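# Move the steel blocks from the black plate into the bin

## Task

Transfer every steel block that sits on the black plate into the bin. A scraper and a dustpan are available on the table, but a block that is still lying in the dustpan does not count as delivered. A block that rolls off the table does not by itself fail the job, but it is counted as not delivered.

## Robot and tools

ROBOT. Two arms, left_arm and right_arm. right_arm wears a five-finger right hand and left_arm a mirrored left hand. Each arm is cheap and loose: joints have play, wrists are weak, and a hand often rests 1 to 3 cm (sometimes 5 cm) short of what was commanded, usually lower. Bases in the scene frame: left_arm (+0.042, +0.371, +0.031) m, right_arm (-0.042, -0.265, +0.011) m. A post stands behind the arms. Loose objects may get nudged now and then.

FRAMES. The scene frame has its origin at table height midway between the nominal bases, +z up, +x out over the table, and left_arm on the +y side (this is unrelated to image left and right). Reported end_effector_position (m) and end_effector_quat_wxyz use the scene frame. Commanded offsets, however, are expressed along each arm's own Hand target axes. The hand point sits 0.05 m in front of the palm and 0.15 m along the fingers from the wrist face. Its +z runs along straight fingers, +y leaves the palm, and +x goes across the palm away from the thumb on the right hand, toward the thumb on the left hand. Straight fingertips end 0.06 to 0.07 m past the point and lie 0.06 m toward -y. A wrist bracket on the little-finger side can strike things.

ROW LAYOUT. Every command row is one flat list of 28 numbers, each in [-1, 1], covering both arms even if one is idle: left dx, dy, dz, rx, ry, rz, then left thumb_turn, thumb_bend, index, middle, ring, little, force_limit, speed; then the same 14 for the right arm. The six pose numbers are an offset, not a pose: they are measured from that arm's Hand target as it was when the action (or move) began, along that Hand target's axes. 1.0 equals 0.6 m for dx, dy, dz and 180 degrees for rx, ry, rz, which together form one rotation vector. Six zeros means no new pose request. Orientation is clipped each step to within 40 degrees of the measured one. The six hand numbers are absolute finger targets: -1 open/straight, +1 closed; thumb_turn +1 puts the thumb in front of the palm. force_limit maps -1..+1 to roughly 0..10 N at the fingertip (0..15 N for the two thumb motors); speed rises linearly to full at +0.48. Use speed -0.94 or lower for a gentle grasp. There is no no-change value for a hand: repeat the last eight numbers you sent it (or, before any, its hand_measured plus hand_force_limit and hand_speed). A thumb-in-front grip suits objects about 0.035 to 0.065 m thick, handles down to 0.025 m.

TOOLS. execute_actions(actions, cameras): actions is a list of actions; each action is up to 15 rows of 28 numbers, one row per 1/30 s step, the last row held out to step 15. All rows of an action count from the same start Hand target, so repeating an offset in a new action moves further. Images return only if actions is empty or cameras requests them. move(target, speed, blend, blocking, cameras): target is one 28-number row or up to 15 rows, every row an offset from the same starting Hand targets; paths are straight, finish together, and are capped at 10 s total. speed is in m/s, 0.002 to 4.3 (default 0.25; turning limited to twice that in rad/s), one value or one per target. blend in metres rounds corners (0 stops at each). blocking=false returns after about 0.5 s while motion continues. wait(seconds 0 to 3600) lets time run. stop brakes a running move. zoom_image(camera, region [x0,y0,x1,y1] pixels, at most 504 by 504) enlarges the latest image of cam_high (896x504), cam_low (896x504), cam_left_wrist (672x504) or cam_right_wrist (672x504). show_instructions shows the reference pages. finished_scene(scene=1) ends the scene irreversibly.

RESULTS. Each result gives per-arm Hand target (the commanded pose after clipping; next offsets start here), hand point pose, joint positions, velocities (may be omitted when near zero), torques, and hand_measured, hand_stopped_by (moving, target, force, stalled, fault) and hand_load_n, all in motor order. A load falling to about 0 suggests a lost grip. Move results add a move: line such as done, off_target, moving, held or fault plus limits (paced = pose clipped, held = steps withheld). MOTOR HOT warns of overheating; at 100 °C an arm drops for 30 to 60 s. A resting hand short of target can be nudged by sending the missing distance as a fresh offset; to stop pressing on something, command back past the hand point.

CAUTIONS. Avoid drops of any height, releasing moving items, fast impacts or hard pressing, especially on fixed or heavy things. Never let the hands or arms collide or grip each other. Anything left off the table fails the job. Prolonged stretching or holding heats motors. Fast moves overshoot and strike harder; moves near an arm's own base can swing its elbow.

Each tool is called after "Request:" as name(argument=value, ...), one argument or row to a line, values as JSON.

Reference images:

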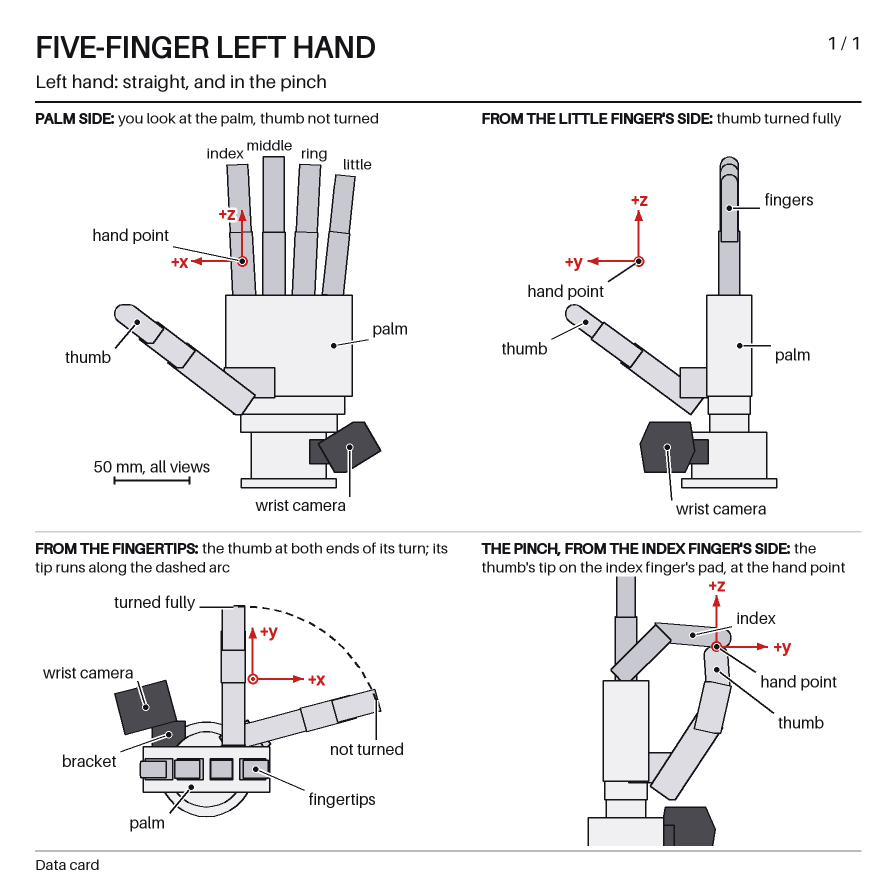

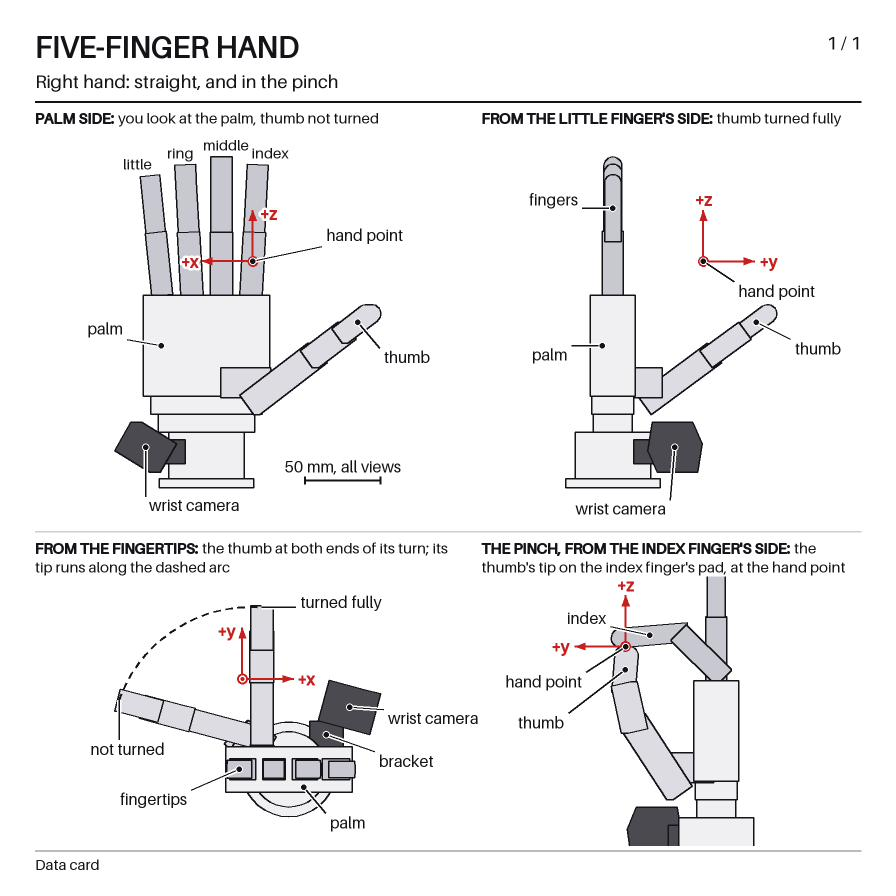

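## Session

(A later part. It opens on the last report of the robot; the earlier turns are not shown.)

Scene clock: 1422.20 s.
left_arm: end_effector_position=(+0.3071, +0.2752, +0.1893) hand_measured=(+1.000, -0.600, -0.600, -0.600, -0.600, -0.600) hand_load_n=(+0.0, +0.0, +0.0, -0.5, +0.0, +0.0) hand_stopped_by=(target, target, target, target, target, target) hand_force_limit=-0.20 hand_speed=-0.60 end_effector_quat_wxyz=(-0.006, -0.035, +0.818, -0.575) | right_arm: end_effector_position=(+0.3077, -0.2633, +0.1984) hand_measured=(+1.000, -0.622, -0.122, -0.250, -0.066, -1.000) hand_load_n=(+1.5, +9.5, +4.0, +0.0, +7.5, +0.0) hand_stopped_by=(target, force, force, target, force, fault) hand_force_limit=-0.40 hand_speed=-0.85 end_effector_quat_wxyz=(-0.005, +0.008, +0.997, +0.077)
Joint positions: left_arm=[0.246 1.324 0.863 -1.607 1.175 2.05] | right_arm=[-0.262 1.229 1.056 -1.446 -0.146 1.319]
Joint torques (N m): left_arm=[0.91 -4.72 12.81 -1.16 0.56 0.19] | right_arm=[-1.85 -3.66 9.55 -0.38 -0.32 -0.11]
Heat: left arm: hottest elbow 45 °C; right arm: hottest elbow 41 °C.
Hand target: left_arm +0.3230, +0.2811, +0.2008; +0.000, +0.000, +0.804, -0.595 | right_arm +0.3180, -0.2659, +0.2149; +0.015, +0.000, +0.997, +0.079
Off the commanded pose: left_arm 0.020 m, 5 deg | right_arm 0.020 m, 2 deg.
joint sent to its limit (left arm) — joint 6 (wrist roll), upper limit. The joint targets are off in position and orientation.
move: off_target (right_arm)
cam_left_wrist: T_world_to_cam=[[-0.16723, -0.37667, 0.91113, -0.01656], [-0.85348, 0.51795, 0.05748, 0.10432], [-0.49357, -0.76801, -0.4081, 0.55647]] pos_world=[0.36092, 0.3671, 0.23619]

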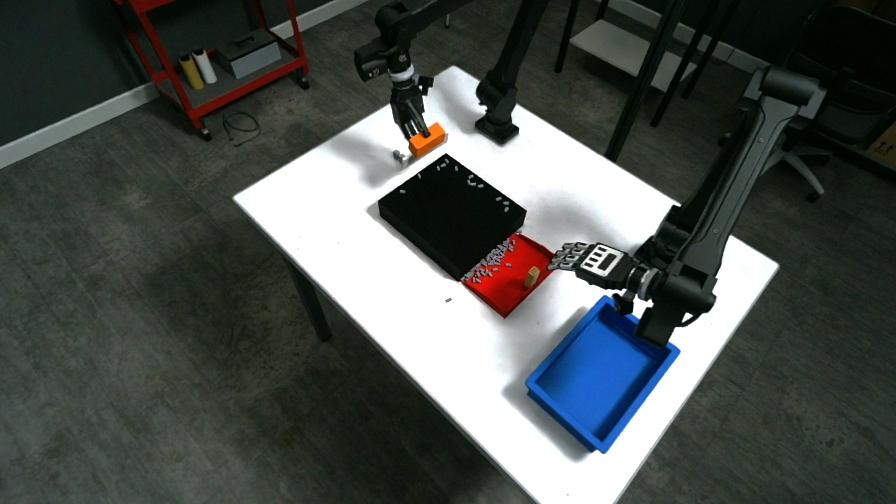

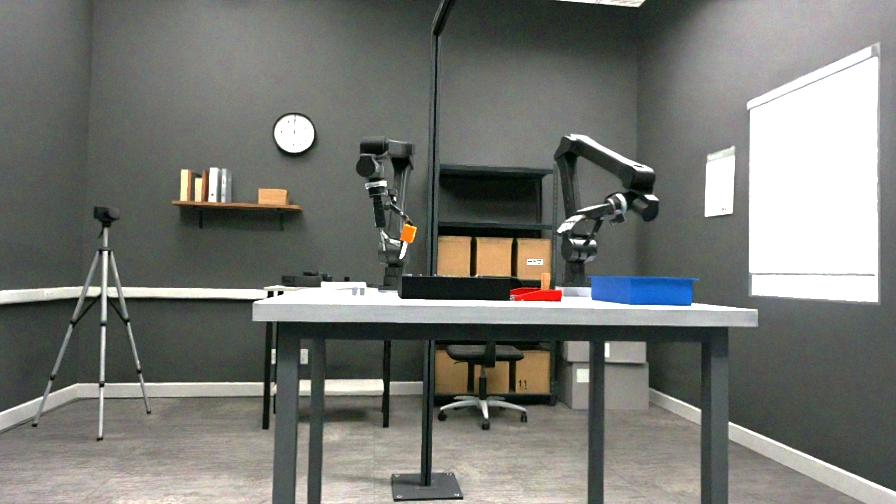

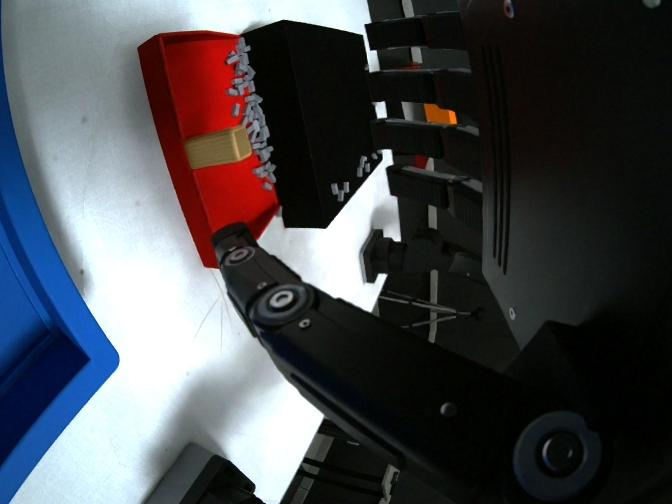

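Request:
move(
  target=[
    [0,0,0,0,0,0,1,-0.6,-0.6,-0.6,-0.6,-0.6,-0.2,-0.6, 0.0032,-0.0168,0.1054,0,0,0,1,0.1,0.0,-0.25,0.0,-1,-0.4,-0.85],
  ],
  speed=0.08,
  cameras=["cam_high","cam_low"],
)

Request:
zoom_image(
  camera="cam_high",
  region=[380, 120, 480, 220],
)

Request:
zoom_image(
  camera="cam_low",
  region=[360, 210, 480, 310],
)

Scene clock: 1436.07 s.
left_arm: end_effector_position=(+0.3071, +0.2752, +0.1893) hand_measured=(+1.000, -0.600, -0.600, -0.600, -0.600, -0.600) hand_load_n=(+0.0, +0.0, +0.0, +0.0, -0.5, +0.0) hand_stopped_by=(target, target, target, target, target, target) hand_force_limit=-0.20 hand_speed=-0.60 end_effector_quat_wxyz=(-0.006, -0.035, +0.818, -0.575) | right_arm: end_effector_position=(+0.3100, -0.2634, +0.1475) hand_measured=(+1.000, -0.622, -0.122, -0.250, -0.066, -1.000) hand_load_n=(+0.5, +9.0, +2.5, +1.0, +8.0, +0.0) hand_stopped_by=(target, force, force, target, force, fault) hand_force_limit=-0.40 hand_speed=-0.85 end_effector_quat_wxyz=(+0.003, +0.000, +0.997, +0.078)
Joint positions: left_arm=[0.246 1.324 0.863 -1.607 1.175 2.05] | right_arm=[-0.263 1.264 0.947 -1.29 -0.151 1.303]
Joint torques (N m): left_arm=[0.85 -4.78 12.71 -1.22 0.55 0.2] | right_arm=[-1.85 -3.6 6.91 0.43 -0.18 -0.07]
Heat: left arm: hottest elbow 45 °C; right arm: hottest elbow 43 °C.
Hand target: left_arm +0.3230, +0.2811, +0.2008; +0.000, +0.000, +0.804, -0.595 | right_arm +0.3180, -0.2660, +0.1509; +0.015, +0.000, +0.997, +0.079
Off the commanded pose: left_arm 0.020 m, 5 deg | right_arm 0.009 m, 1 deg.
joint sent to its limit (left arm) — joint 6 (wrist roll), upper limit. The joint targets are off in position and orientation.
move: done

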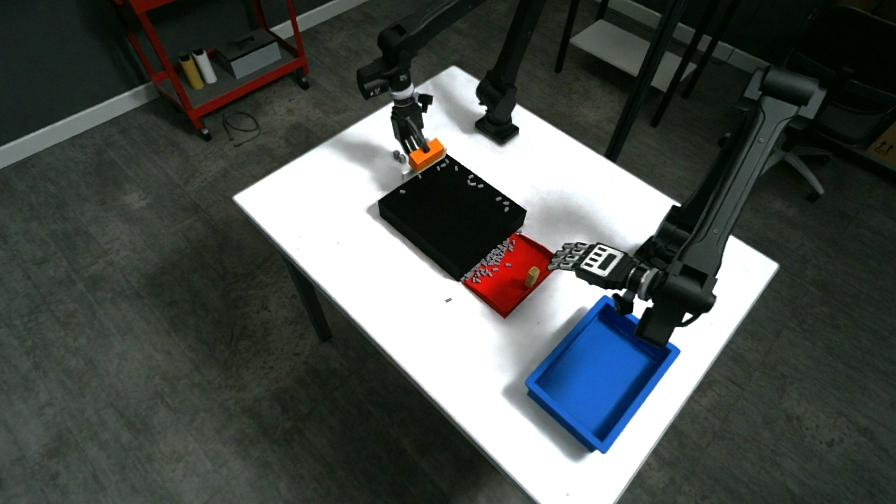

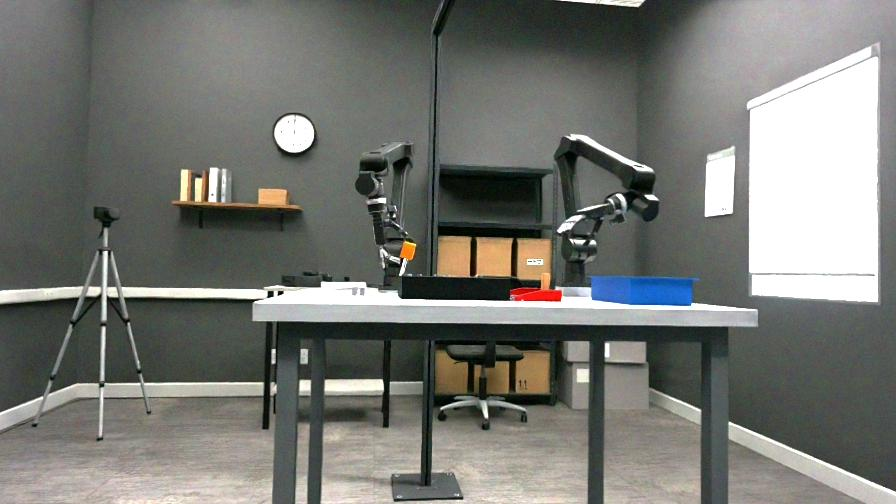

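Scaled by 5.040.

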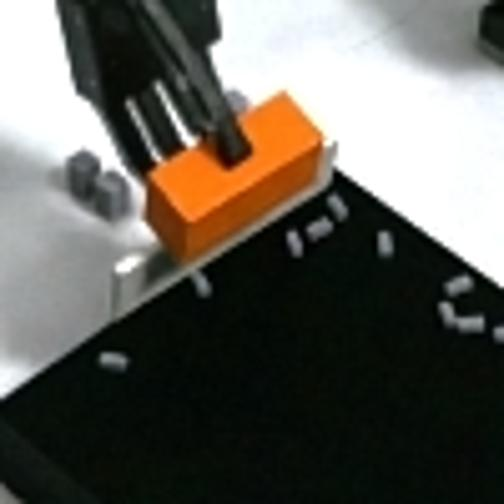

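Scaled by 4.200.

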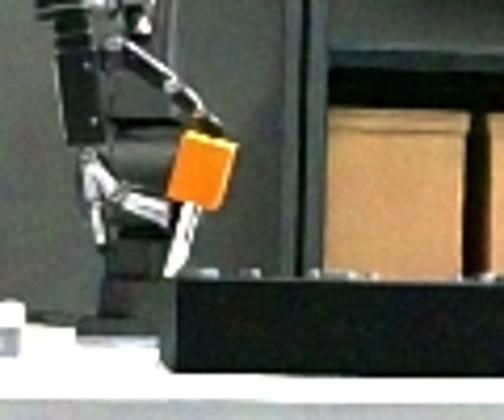

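Request:
move(
  target=[
    [0,0,0,0,0,0,1,-0.6,-0.6,-0.6,-0.6,-0.6,-0.2,-0.6, -0.0004,0.0021,-0.0132,0,0,0,1,0.1,0.0,-0.25,0.0,-1,-0.4,-0.85],
    [0,0,0,0,0,0,1,-0.6,-0.6,-0.6,-0.6,-0.6,-0.2,-0.6, -0.0003,0.0318,-0.0085,0,0,0,1,0.1,0.0,-0.25,0.0,-1,-0.4,-0.85],
    [0,0,0,0,0,0,1,-0.6,-0.6,-0.6,-0.6,-0.6,-0.2,-0.6, 0.0004,0.0278,0.0162,0,0,0,1,0.1,0.0,-0.25,0.0,-1,-0.4,-0.85],
    [0,0,0,0,0,0,1,-0.6,-0.6,-0.6,-0.6,-0.6,-0.2,-0.6, -0.0058,0.2122,0.0458,0,0,0,1,0.1,0.0,-0.25,0.0,-1,-0.4,-0.85],
  ],
  speed=0.05,
  cameras=["cam_high","cam_low"],
)

Request:
zoom_image(
  camera="cam_high",
  region=[380, 120, 560, 300],
)

Request:
zoom_image(
  camera="cam_low",
  region=[400, 210, 520, 310],
)

Scene clock: 1449.73 s.
left_arm: end_effector_position=(+0.3071, +0.2752, +0.1893) hand_measured=(+1.000, -0.600, -0.600, -0.600, -0.600, -0.600) hand_load_n=(+0.0, +0.0, +0.0, +0.0, +0.0, +0.0) hand_stopped_by=(target, target, target, target, target, target) hand_force_limit=-0.20 hand_speed=-0.60 end_effector_quat_wxyz=(-0.006, -0.035, +0.818, -0.575) | right_arm: end_effector_position=(+0.3238, -0.1448, +0.1431) hand_measured=(+1.000, -0.622, -0.122, -0.250, -0.066, -1.000) hand_load_n=(+0.0, +12.5, +0.0, +1.0, +11.5, +0.0) hand_stopped_by=(target, force, force, target, force, fault) hand_force_limit=-0.40 hand_speed=-0.85 end_effector_quat_wxyz=(+0.017, +0.005, +0.997, +0.078)
Joint positions: left_arm=[0.246 1.324 0.863 -1.607 1.175 2.05] | right_arm=[0.099 1.244 0.914 -1.191 -0.151 1.68]
Joint torques (N m): left_arm=[0.85 -4.78 12.74 -1.21 0.54 0.2] | right_arm=[0.73 -3.78 6.58 0.31 0.07 0.16]
Heat: left arm: hottest elbow 46 °C; right arm: hottest elbow 42 °C.
Hand target: left_arm +0.3230, +0.2811, +0.2008; +0.000, +0.000, +0.804, -0.595 | right_arm +0.3221, -0.1359, +0.1438; +0.015, +0.000, +0.997, +0.079
Off the commanded pose: left_arm 0.020 m, 5 deg | right_arm 0.009 m, 1 deg.
joint sent to its limit (left arm) — joint 6 (wrist roll), upper limit. The joint targets are off in position and orientation.
move: done

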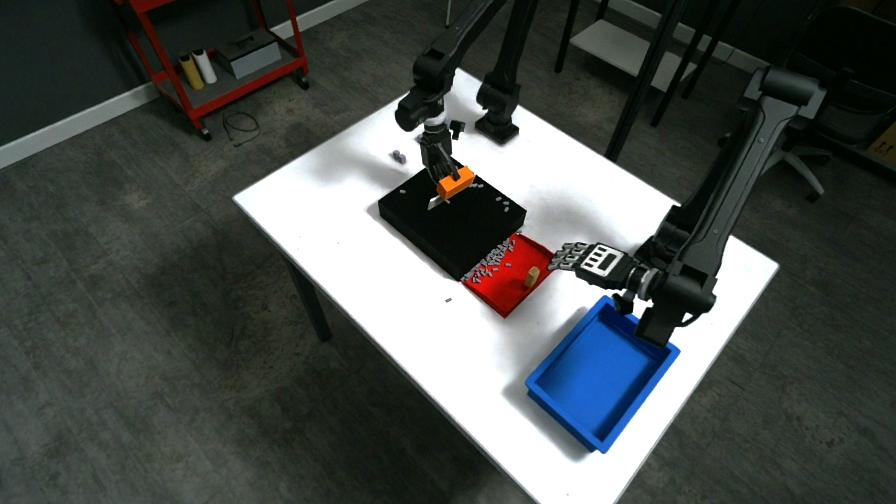

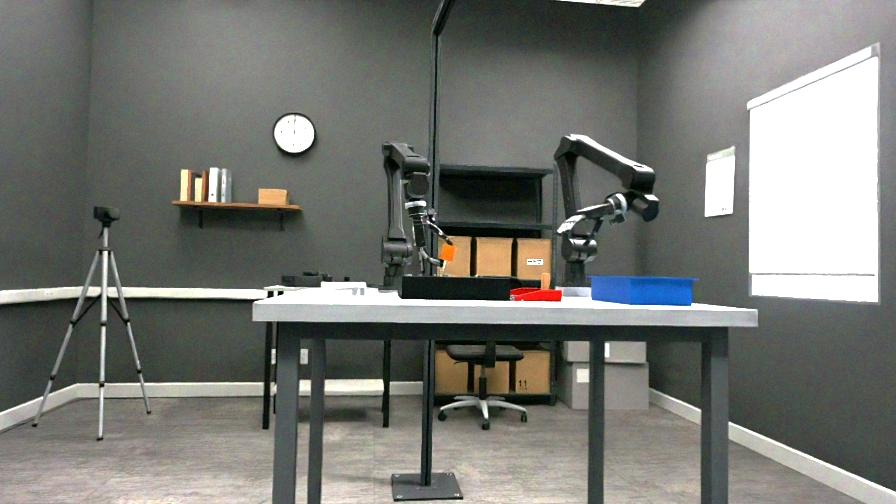

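Scaled by 2.800.

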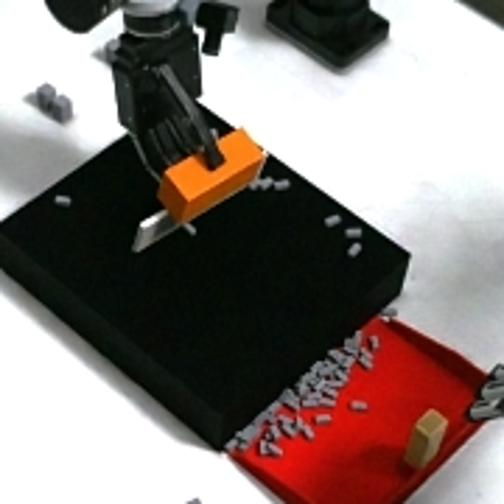

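Scaled by 4.200.

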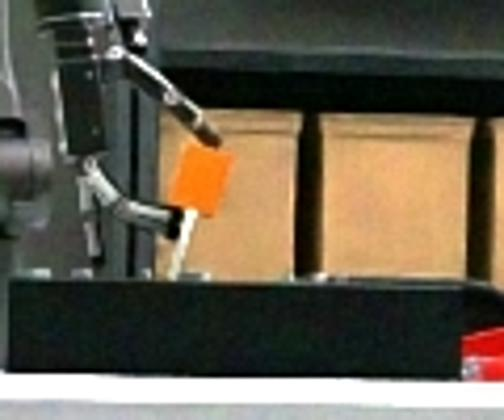

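Request:
move(
  target=[
    [0,0,0,0,0,0,1,-0.6,-0.6,-0.6,-0.6,-0.6,-0.2,-0.6, 0.0098,0.0205,-0.0022,0.003,-0.0158,0.0988,1,0.1,0.0,-0.25,0.0,-1,-0.4,-0.85],
    [0,0,0,0,0,0,1,-0.6,-0.6,-0.6,-0.6,-0.6,-0.2,-0.6, -0.0778,0.2475,0.0367,0.003,-0.0158,0.0988,1,0.1,0.0,-0.25,0.0,-1,-0.4,-0.85],
  ],
  speed=0.05,
  cameras=["cam_high","cam_low"],
)

Request:
zoom_image(
  camera="cam_high",
  region=[380, 120, 560, 300],
)

Request:
zoom_image(
  camera="cam_low",
  region=[440, 210, 560, 310],
)

Scene clock: 1465.87 s.
left_arm: end_effector_position=(+0.3071, +0.2752, +0.1893) hand_measured=(+1.000, -0.600, -0.600, -0.600, -0.600, -0.600) hand_load_n=(+0.0, +0.0, +0.0, +0.0, +0.0, +0.0) hand_stopped_by=(target, target, target, target, target, target) hand_force_limit=-0.20 hand_speed=-0.60 end_effector_quat_wxyz=(-0.006, -0.035, +0.818, -0.575) | right_arm: end_effector_position=(+0.3652, -0.0021, +0.1466) hand_measured=(+1.000, -0.622, -0.122, -0.250, -0.066, -1.000) hand_load_n=(-1.0, +14.0, +0.0, +1.0, +11.5, +0.0) hand_stopped_by=(target, force, force, target, force, fault) hand_force_limit=-0.40 hand_speed=-0.85 end_effector_quat_wxyz=(+0.000, +0.022, +0.994, +0.108)
Joint positions: left_arm=[0.246 1.324 0.863 -1.607 1.175 2.05] | right_arm=[0.418 1.443 1.1 -1.135 -0.196 2.039]
Joint torques (N m): left_arm=[0.91 -4.42 12.72 -1.2 0.54 0.19] | right_arm=[0.85 -4.42 8.47 0.13 -0.25 0.14]
Heat: left arm: hottest elbow 46 °C; right arm: hottest elbow 41 °C.
Hand target: left_arm +0.3230, +0.2811, +0.2008; +0.000, +0.000, +0.804, -0.595 | right_arm +0.3692, +0.0141, +0.1468; +0.028, +0.156, +0.984, +0.075
Off the commanded pose: left_arm 0.020 m, 5 deg | right_arm 0.017 m, 16 deg.
joint sent to its limit (left arm) — joint 6 (wrist roll), upper limit. The joint targets are off in position and orientation.
joint sent to its limit (right arm) — joint 6 (wrist roll), upper limit. The joint targets are off in position and orientation.
move: off_target (right_arm)

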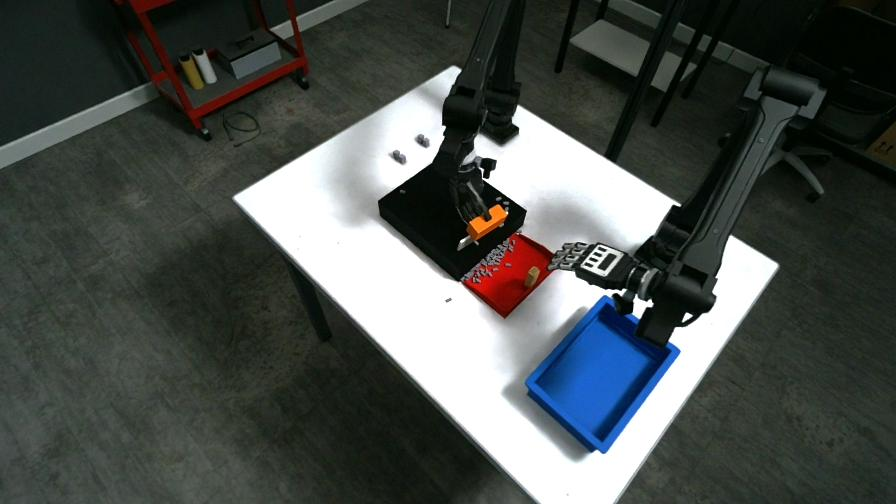

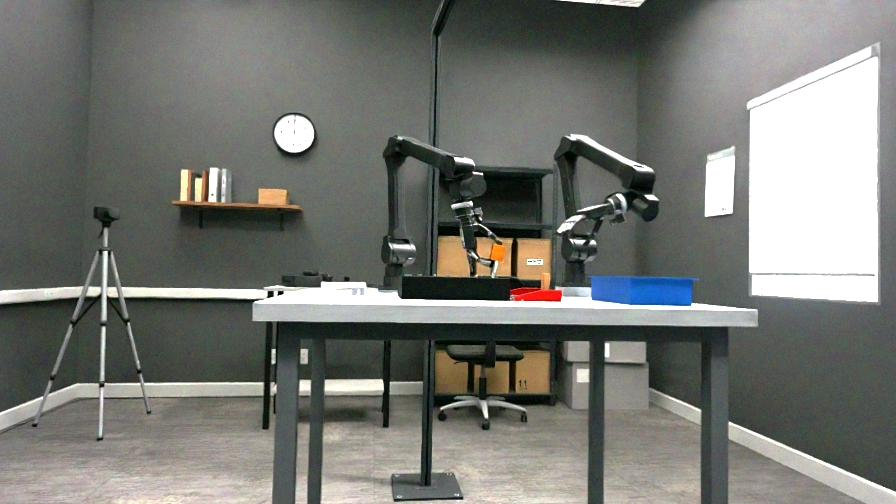

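Scaled by 2.800.

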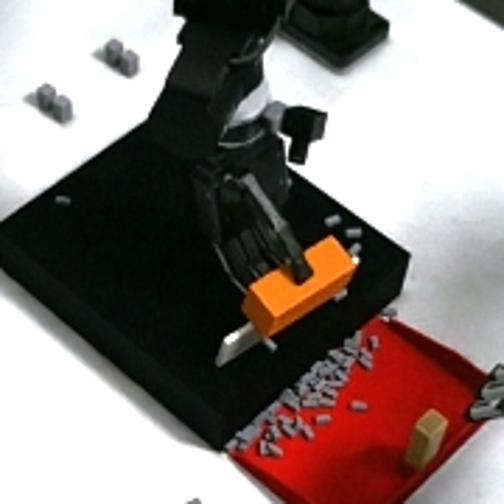

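Scaled by 4.200.

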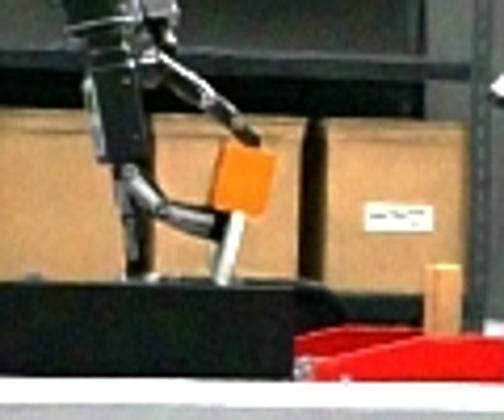

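Request:
move(
  target=[
    [0,0,0,0,0,0,1,-0.6,-0.6,-0.6,-0.6,-0.6,-0.2,-0.6, 0.017,0.0935,0.01,0,0,0,1,0.1,0.0,-0.25,0.0,-1,-0.4,-0.85],
  ],
  speed=0.04,
  cameras=["cam_high","cam_low","cam_left_wrist"],
)

Request:
zoom_image(
  camera="cam_high",
  region=[390, 130, 570, 310],
)

Request:
zoom_image(
  camera="cam_left_wrist",
  region=[120, 0, 420, 290],
)

Scene clock: 1475.03 s.
left_arm: end_effector_position=(+0.3071, +0.2752, +0.1893) hand_measured=(+1.000, -0.600, -0.600, -0.600, -0.600, -0.600) hand_load_n=(+0.0, +0.0, +0.0, +0.0, +0.0, -0.5) hand_stopped_by=(target, target, target, target, target, target) hand_force_limit=-0.20 hand_speed=-0.60 end_effector_quat_wxyz=(-0.006, -0.035, +0.818, -0.575) | right_arm: end_effector_position=(+0.3713, +0.0512, +0.1370) hand_measured=(+1.000, -0.622, -0.122, -0.250, -0.066, -1.000) hand_load_n=(+1.0, +9.0, +3.5, +0.0, +7.0, +0.0) hand_stopped_by=(target, force, force, target, force, fault) hand_force_limit=-0.40 hand_speed=-0.85 end_effector_quat_wxyz=(-0.022, -0.013, +0.994, +0.108)
Joint positions: left_arm=[0.246 1.324 0.863 -1.607 1.175 2.05] | right_arm=[0.504 1.559 1.204 -1.153 -0.212 2.051]
Joint torques (N m): left_arm=[0.73 -4.78 12.72 -1.21 0.54 0.19] | right_arm=[0.67 -6.59 9.54 0.02 -0.3 0.13]
Heat: left arm: hottest elbow 46 °C; right arm: hottest elbow 42 °C.
Hand target: left_arm +0.3230, +0.2811, +0.2008; +0.000, +0.000, +0.804, -0.595 | right_arm +0.3770, +0.0708, +0.1494; +0.028, +0.156, +0.984, +0.075
Off the commanded pose: left_arm 0.020 m, 5 deg | right_arm 0.024 m, 21 deg.
joint sent to its limit (left arm) — joint 6 (wrist roll), upper limit. The joint targets are off in position and orientation.
joint sent to its limit (right arm) — joint 6 (wrist roll), upper limit. The joint targets are off in position and orientation.
move: off_target (right_arm)
cam_left_wrist: T_world_to_cam=[[-0.16723, -0.37667, 0.91113, -0.01656], [-0.85348, 0.51795, 0.05748, 0.10432], [-0.49357, -0.76801, -0.4081, 0.55647]] pos_world=[0.36092, 0.3671, 0.23619]

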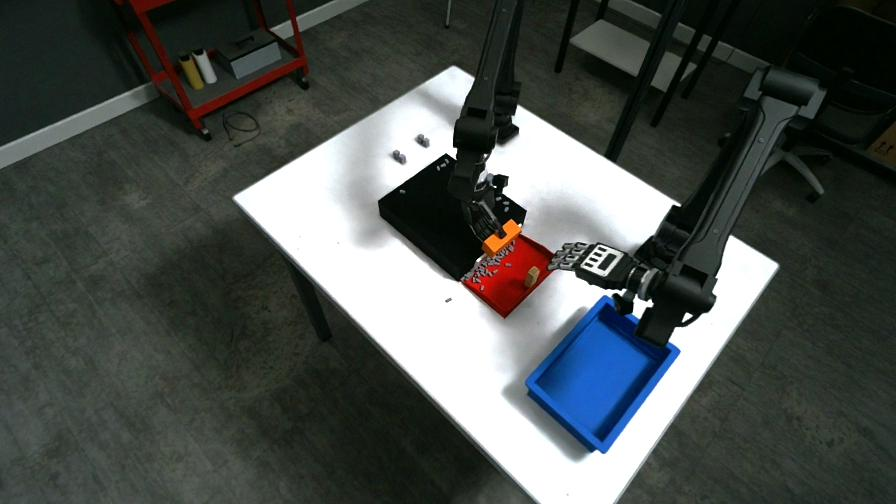

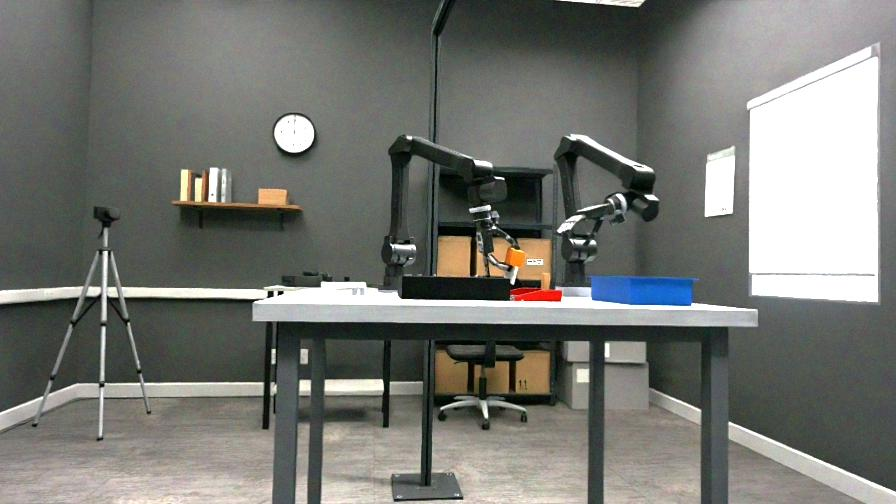

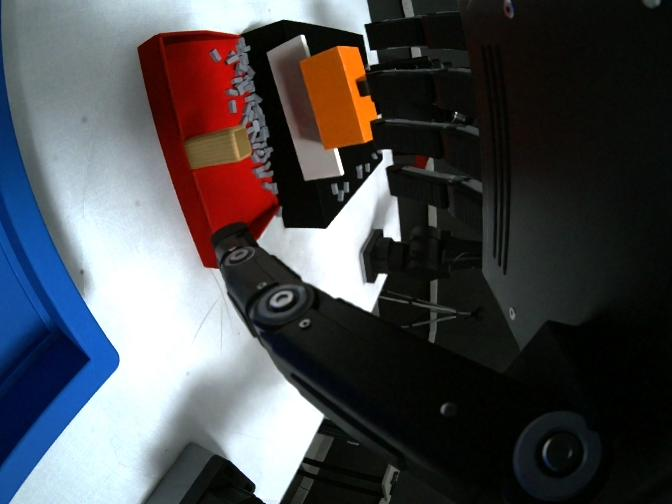

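Scaled by 2.800.

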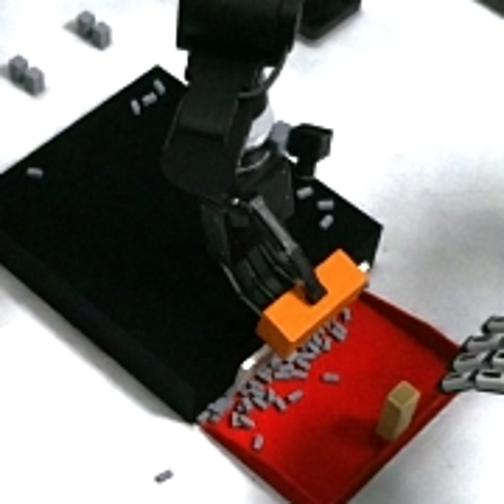

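Scaled by 1.680 from the camera's image (finer frame: 960x720).

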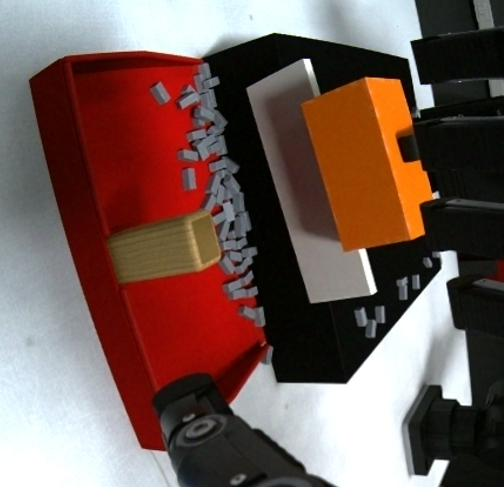

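Request:
move(
  target=[
    [0,0,0,0,0,0,1,-0.6,-0.6,-0.6,-0.6,-0.6,-0.2,-0.6, -0.0037,0.0182,-0.1149,0,0,0,1,0.1,0.0,-0.25,0.0,-1,-0.4,-0.85],
    [0,0,0,0,0,0,1,-0.6,-0.6,-0.6,-0.6,-0.6,-0.2,-0.6, -0.08,-0.5318,-0.167,-0.0032,0.0156,-0.0985,1,0.1,0.0,-0.25,0.0,-1,-0.4,-0.85],
  ],
  speed=0.15,
  blend=0.02,
)

Request:
move(
  target=[
    [0,0,0,0,0,0,1,-0.6,-0.6,-0.6,-0.6,-0.6,-0.2,-0.6, 0.003,-0.0157,0.0988,0,0,0,1,0.1,0.0,-0.25,0.0,-1,-0.4,-0.85],
  ],
  speed=0.06,
  cameras=["cam_high","cam_low","cam_right_wrist"],
)

Request:
zoom_image(
  camera="cam_high",
  region=[380, 120, 480, 220],
)

Request:
zoom_image(
  camera="cam_low",
  region=[370, 230, 450, 310],
)

Scene clock: 1498.93 s.
left_arm: end_effector_position=(+0.3071, +0.2752, +0.1893) hand_measured=(+1.000, -0.600, -0.600, -0.600, -0.600, -0.600) hand_load_n=(+0.0, +0.0, +0.0, +0.0, +0.0, +0.0) hand_stopped_by=(target, target, target, target, target, target) hand_force_limit=-0.20 hand_speed=-0.60 end_effector_quat_wxyz=(-0.006, -0.035, +0.818, -0.575) | right_arm: end_effector_position=(+0.3102, -0.2560, +0.1875) hand_measured=(+1.000, -0.622, -0.122, -0.250, -0.066, -1.000) hand_load_n=(+1.5, +9.0, +4.0, +0.0, +7.0, +0.0) hand_stopped_by=(target, force, force, target, force, fault) hand_force_limit=-0.40 hand_speed=-0.85 end_effector_quat_wxyz=(+0.001, +0.008, +0.997, +0.076)
Joint positions: left_arm=[0.246 1.324 0.863 -1.607 1.175 2.05] | right_arm=[-0.239 1.227 1.025 -1.402 -0.148 1.342]
Joint torques (N m): left_arm=[1.08 -4.6 12.74 -1.24 0.56 0.19] | right_arm=[-1.73 -3.72 8.64 -0.32 -0.33 -0.1]
Heat: left arm: hottest elbow 46 °C; right arm: hottest elbow 41 °C.
Hand target: left_arm +0.3230, +0.2811, +0.2008; +0.000, +0.000, +0.804, -0.595 | right_arm +0.3179, -0.2580, +0.1997; +0.016, +0.001, +0.997, +0.079
Off the commanded pose: left_arm 0.020 m, 5 deg | right_arm 0.015 m, 2 deg.
joint sent to its limit (left arm) — joint 6 (wrist roll), upper limit. The joint targets are off in position and orientation.
move: off_target (right_arm)

Scene clock: 1500.60 s.
left_arm: end_effector_position=(+0.3071, +0.2752, +0.1893) hand_measured=(+1.000, -0.600, -0.600, -0.600, -0.600, -0.600) hand_load_n=(+0.0, +0.0, +0.0, +0.0, +0.0, +0.0) hand_stopped_by=(target, target, target, target, target, target) hand_force_limit=-0.20 hand_speed=-0.60 end_effector_quat_wxyz=(-0.006, -0.035, +0.818, -0.575) | right_arm: end_effector_position=(+0.3137, -0.2534, +0.1450) hand_measured=(+1.000, -0.622, -0.122, -0.250, -0.066, -1.000) hand_load_n=(-0.5, +11.0, +0.5, +1.0, +8.5, +0.0) hand_stopped_by=(target, force, force, target, force, fault) hand_force_limit=-0.40 hand_speed=-0.85 end_effector_quat_wxyz=(+0.014, +0.000, +0.996, +0.083)
Joint positions: left_arm=[0.246 1.324 0.863 -1.607 1.175 2.05] | right_arm=[-0.24 1.256 0.928 -1.256 -0.168 1.326]
Joint torques (N m): left_arm=[0.91 -4.72 12.7 -1.24 0.54 0.19] | right_arm=[-1.73 -2.9 6.16 0.55 -0.05 -0.05]
Heat: left arm: hottest elbow 46 °C; right arm: hottest elbow 41 °C.
Hand target: left_arm +0.3230, +0.2811, +0.2008; +0.000, +0.000, +0.804, -0.595 | right_arm +0.3179, -0.2580, +0.1396; +0.016, +0.001, +0.997, +0.079
Off the commanded pose: left_arm 0.020 m, 5 deg | right_arm 0.008 m, 1 deg.
joint sent to its limit (left arm) — joint 6 (wrist roll), upper limit. The joint targets are off in position and orientation.
move: done
cam_right_wrist: T_world_to_cam=[[-0.288, 0.94964, 0.12341, 0.31316], [0.80629, 0.17094, 0.56628, -0.29356], [0.51667, 0.26259, -0.81492, 0.13776]] pos_world=[0.25571, -0.28338, 0.23986]

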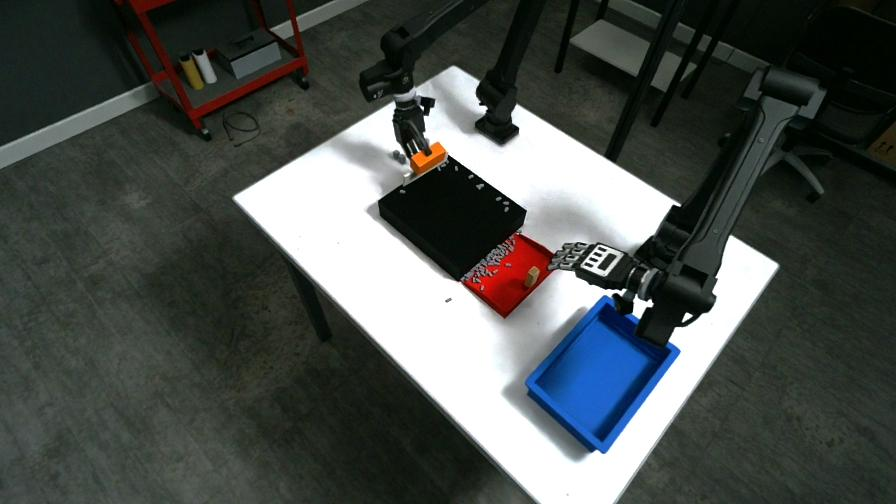

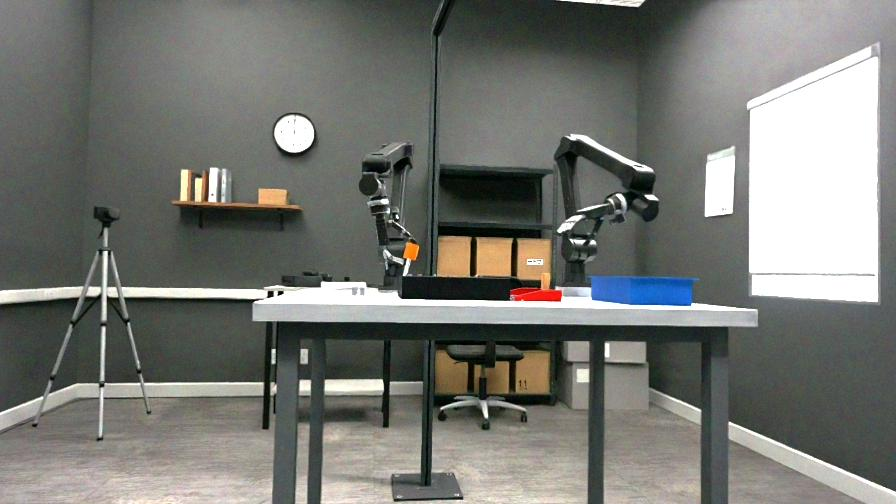

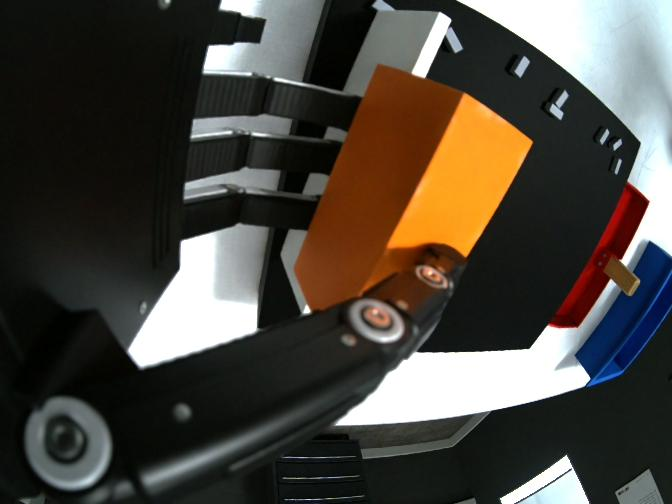

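Scaled by 5.040.

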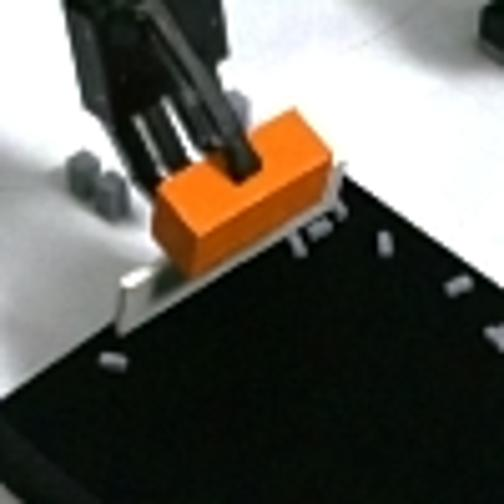

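Scaled by 6.300.

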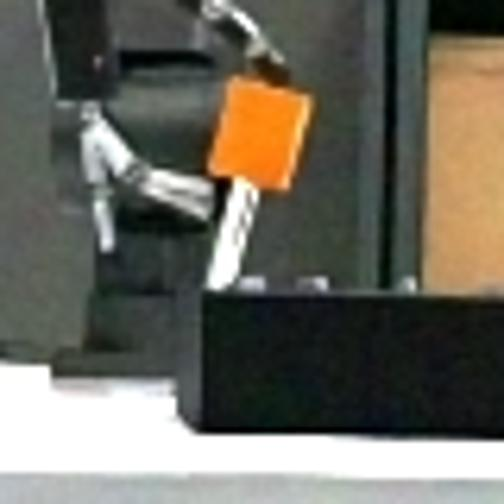

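Request:
move(
  target=[
    [0,0,0,0,0,0,1,-0.6,-0.6,-0.6,-0.6,-0.6,-0.2,-0.6, 0.0215,0.0008,-0.0056,0,0,0,1,0.1,0.0,-0.25,0.0,-1,-0.4,-0.85],
    [0,0,0,0,0,0,1,-0.6,-0.6,-0.6,-0.6,-0.6,-0.2,-0.6, 0.022,0.1983,0.0258,0,0,0,1,0.1,0.0,-0.25,0.0,-1,-0.4,-0.85],
  ],
  speed=0.05,
  cameras=["cam_high","cam_low","cam_right_wrist"],
)

Request:
zoom_image(
  camera="cam_high",
  region=[380, 120, 560, 300],
)

Scene clock: 1514.03 s.
left_arm: end_effector_position=(+0.3071, +0.2752, +0.1893) hand_measured=(+1.000, -0.600, -0.600, -0.600, -0.600, -0.600) hand_load_n=(+0.0, +0.0, +0.0, +0.0, -0.5, -0.5) hand_stopped_by=(target, target, target, target, target, target) hand_force_limit=-0.20 hand_speed=-0.60 end_effector_quat_wxyz=(-0.006, -0.035, +0.818, -0.575) | right_arm: end_effector_position=(+0.3081, -0.1460, +0.1431) hand_measured=(+1.000, -0.622, -0.122, -0.250, -0.066, -1.000) hand_load_n=(+0.0, +13.0, +0.0, +1.5, +11.5, +0.0) hand_stopped_by=(target, force, force, target, force, fault) hand_force_limit=-0.40 hand_speed=-0.85 end_effector_quat_wxyz=(+0.018, +0.005, +0.997, +0.078)
Joint positions: left_arm=[0.246 1.324 0.863 -1.607 1.175 2.05] | right_arm=[0.099 1.198 0.876 -1.196 -0.153 1.68]
Joint torques (N m): left_arm=[0.91 -4.66 12.68 -1.18 0.54 0.19] | right_arm=[0.85 -3.31 6.28 0.32 0.07 0.15]
Heat: left arm: hottest elbow 46 °C; right arm: hottest elbow 40 °C.
Hand target: left_arm +0.3230, +0.2811, +0.2008; +0.000, +0.000, +0.804, -0.595 | right_arm +0.3051, -0.1380, +0.1427; +0.016, +0.001, +0.997, +0.079
Off the commanded pose: left_arm 0.020 m, 5 deg | right_arm 0.009 m, 1 deg.
joint sent to its limit (left arm) — joint 6 (wrist roll), upper limit. The joint targets are off in position and orientation.
move: done
cam_right_wrist: T_world_to_cam=[[-0.27846, 0.95381, 0.11273, 0.20895], [0.80358, 0.16708, 0.57127, -0.30683], [0.52604, 0.24966, -0.81299, 0.10583]] pos_world=[0.24907, -0.17445, 0.23776]

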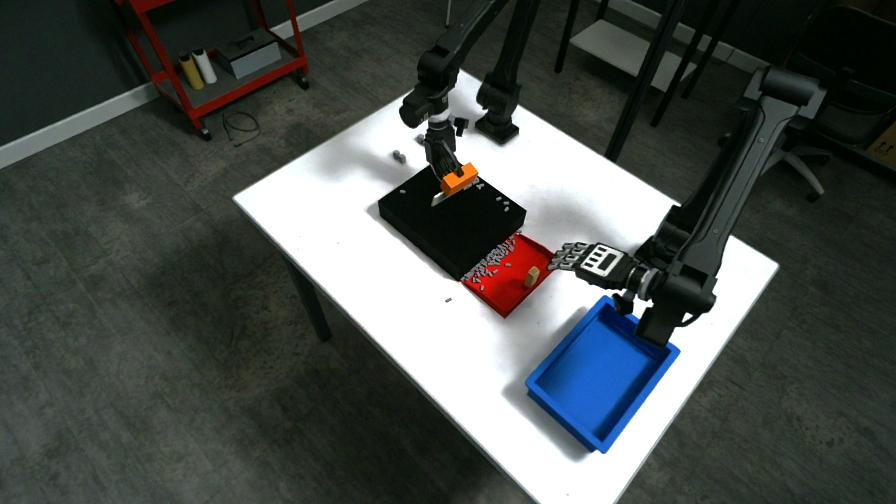

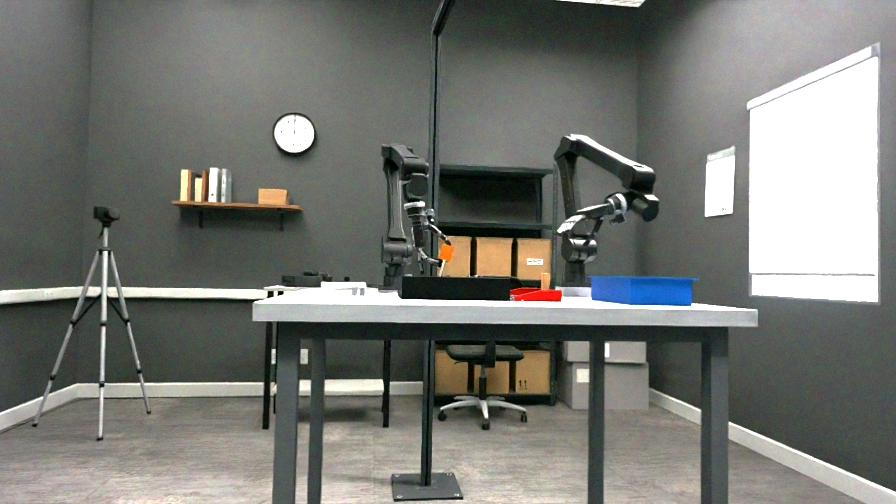

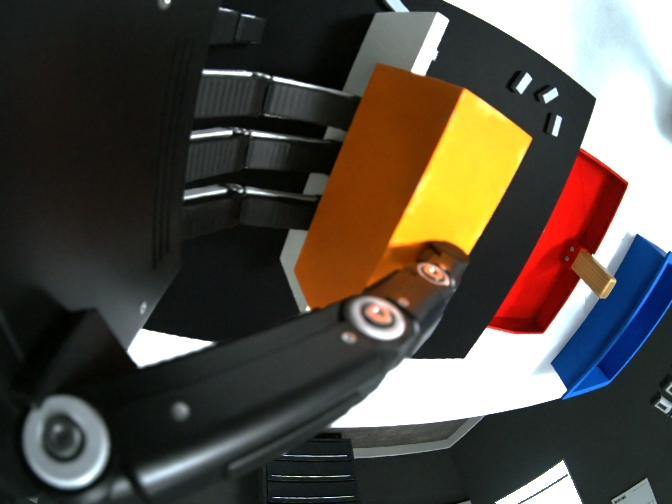

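Scaled by 2.800.

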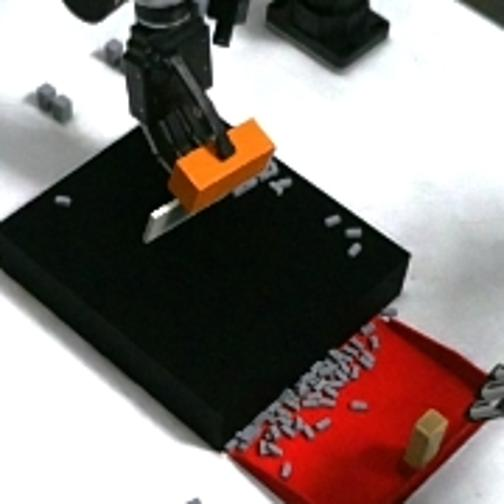

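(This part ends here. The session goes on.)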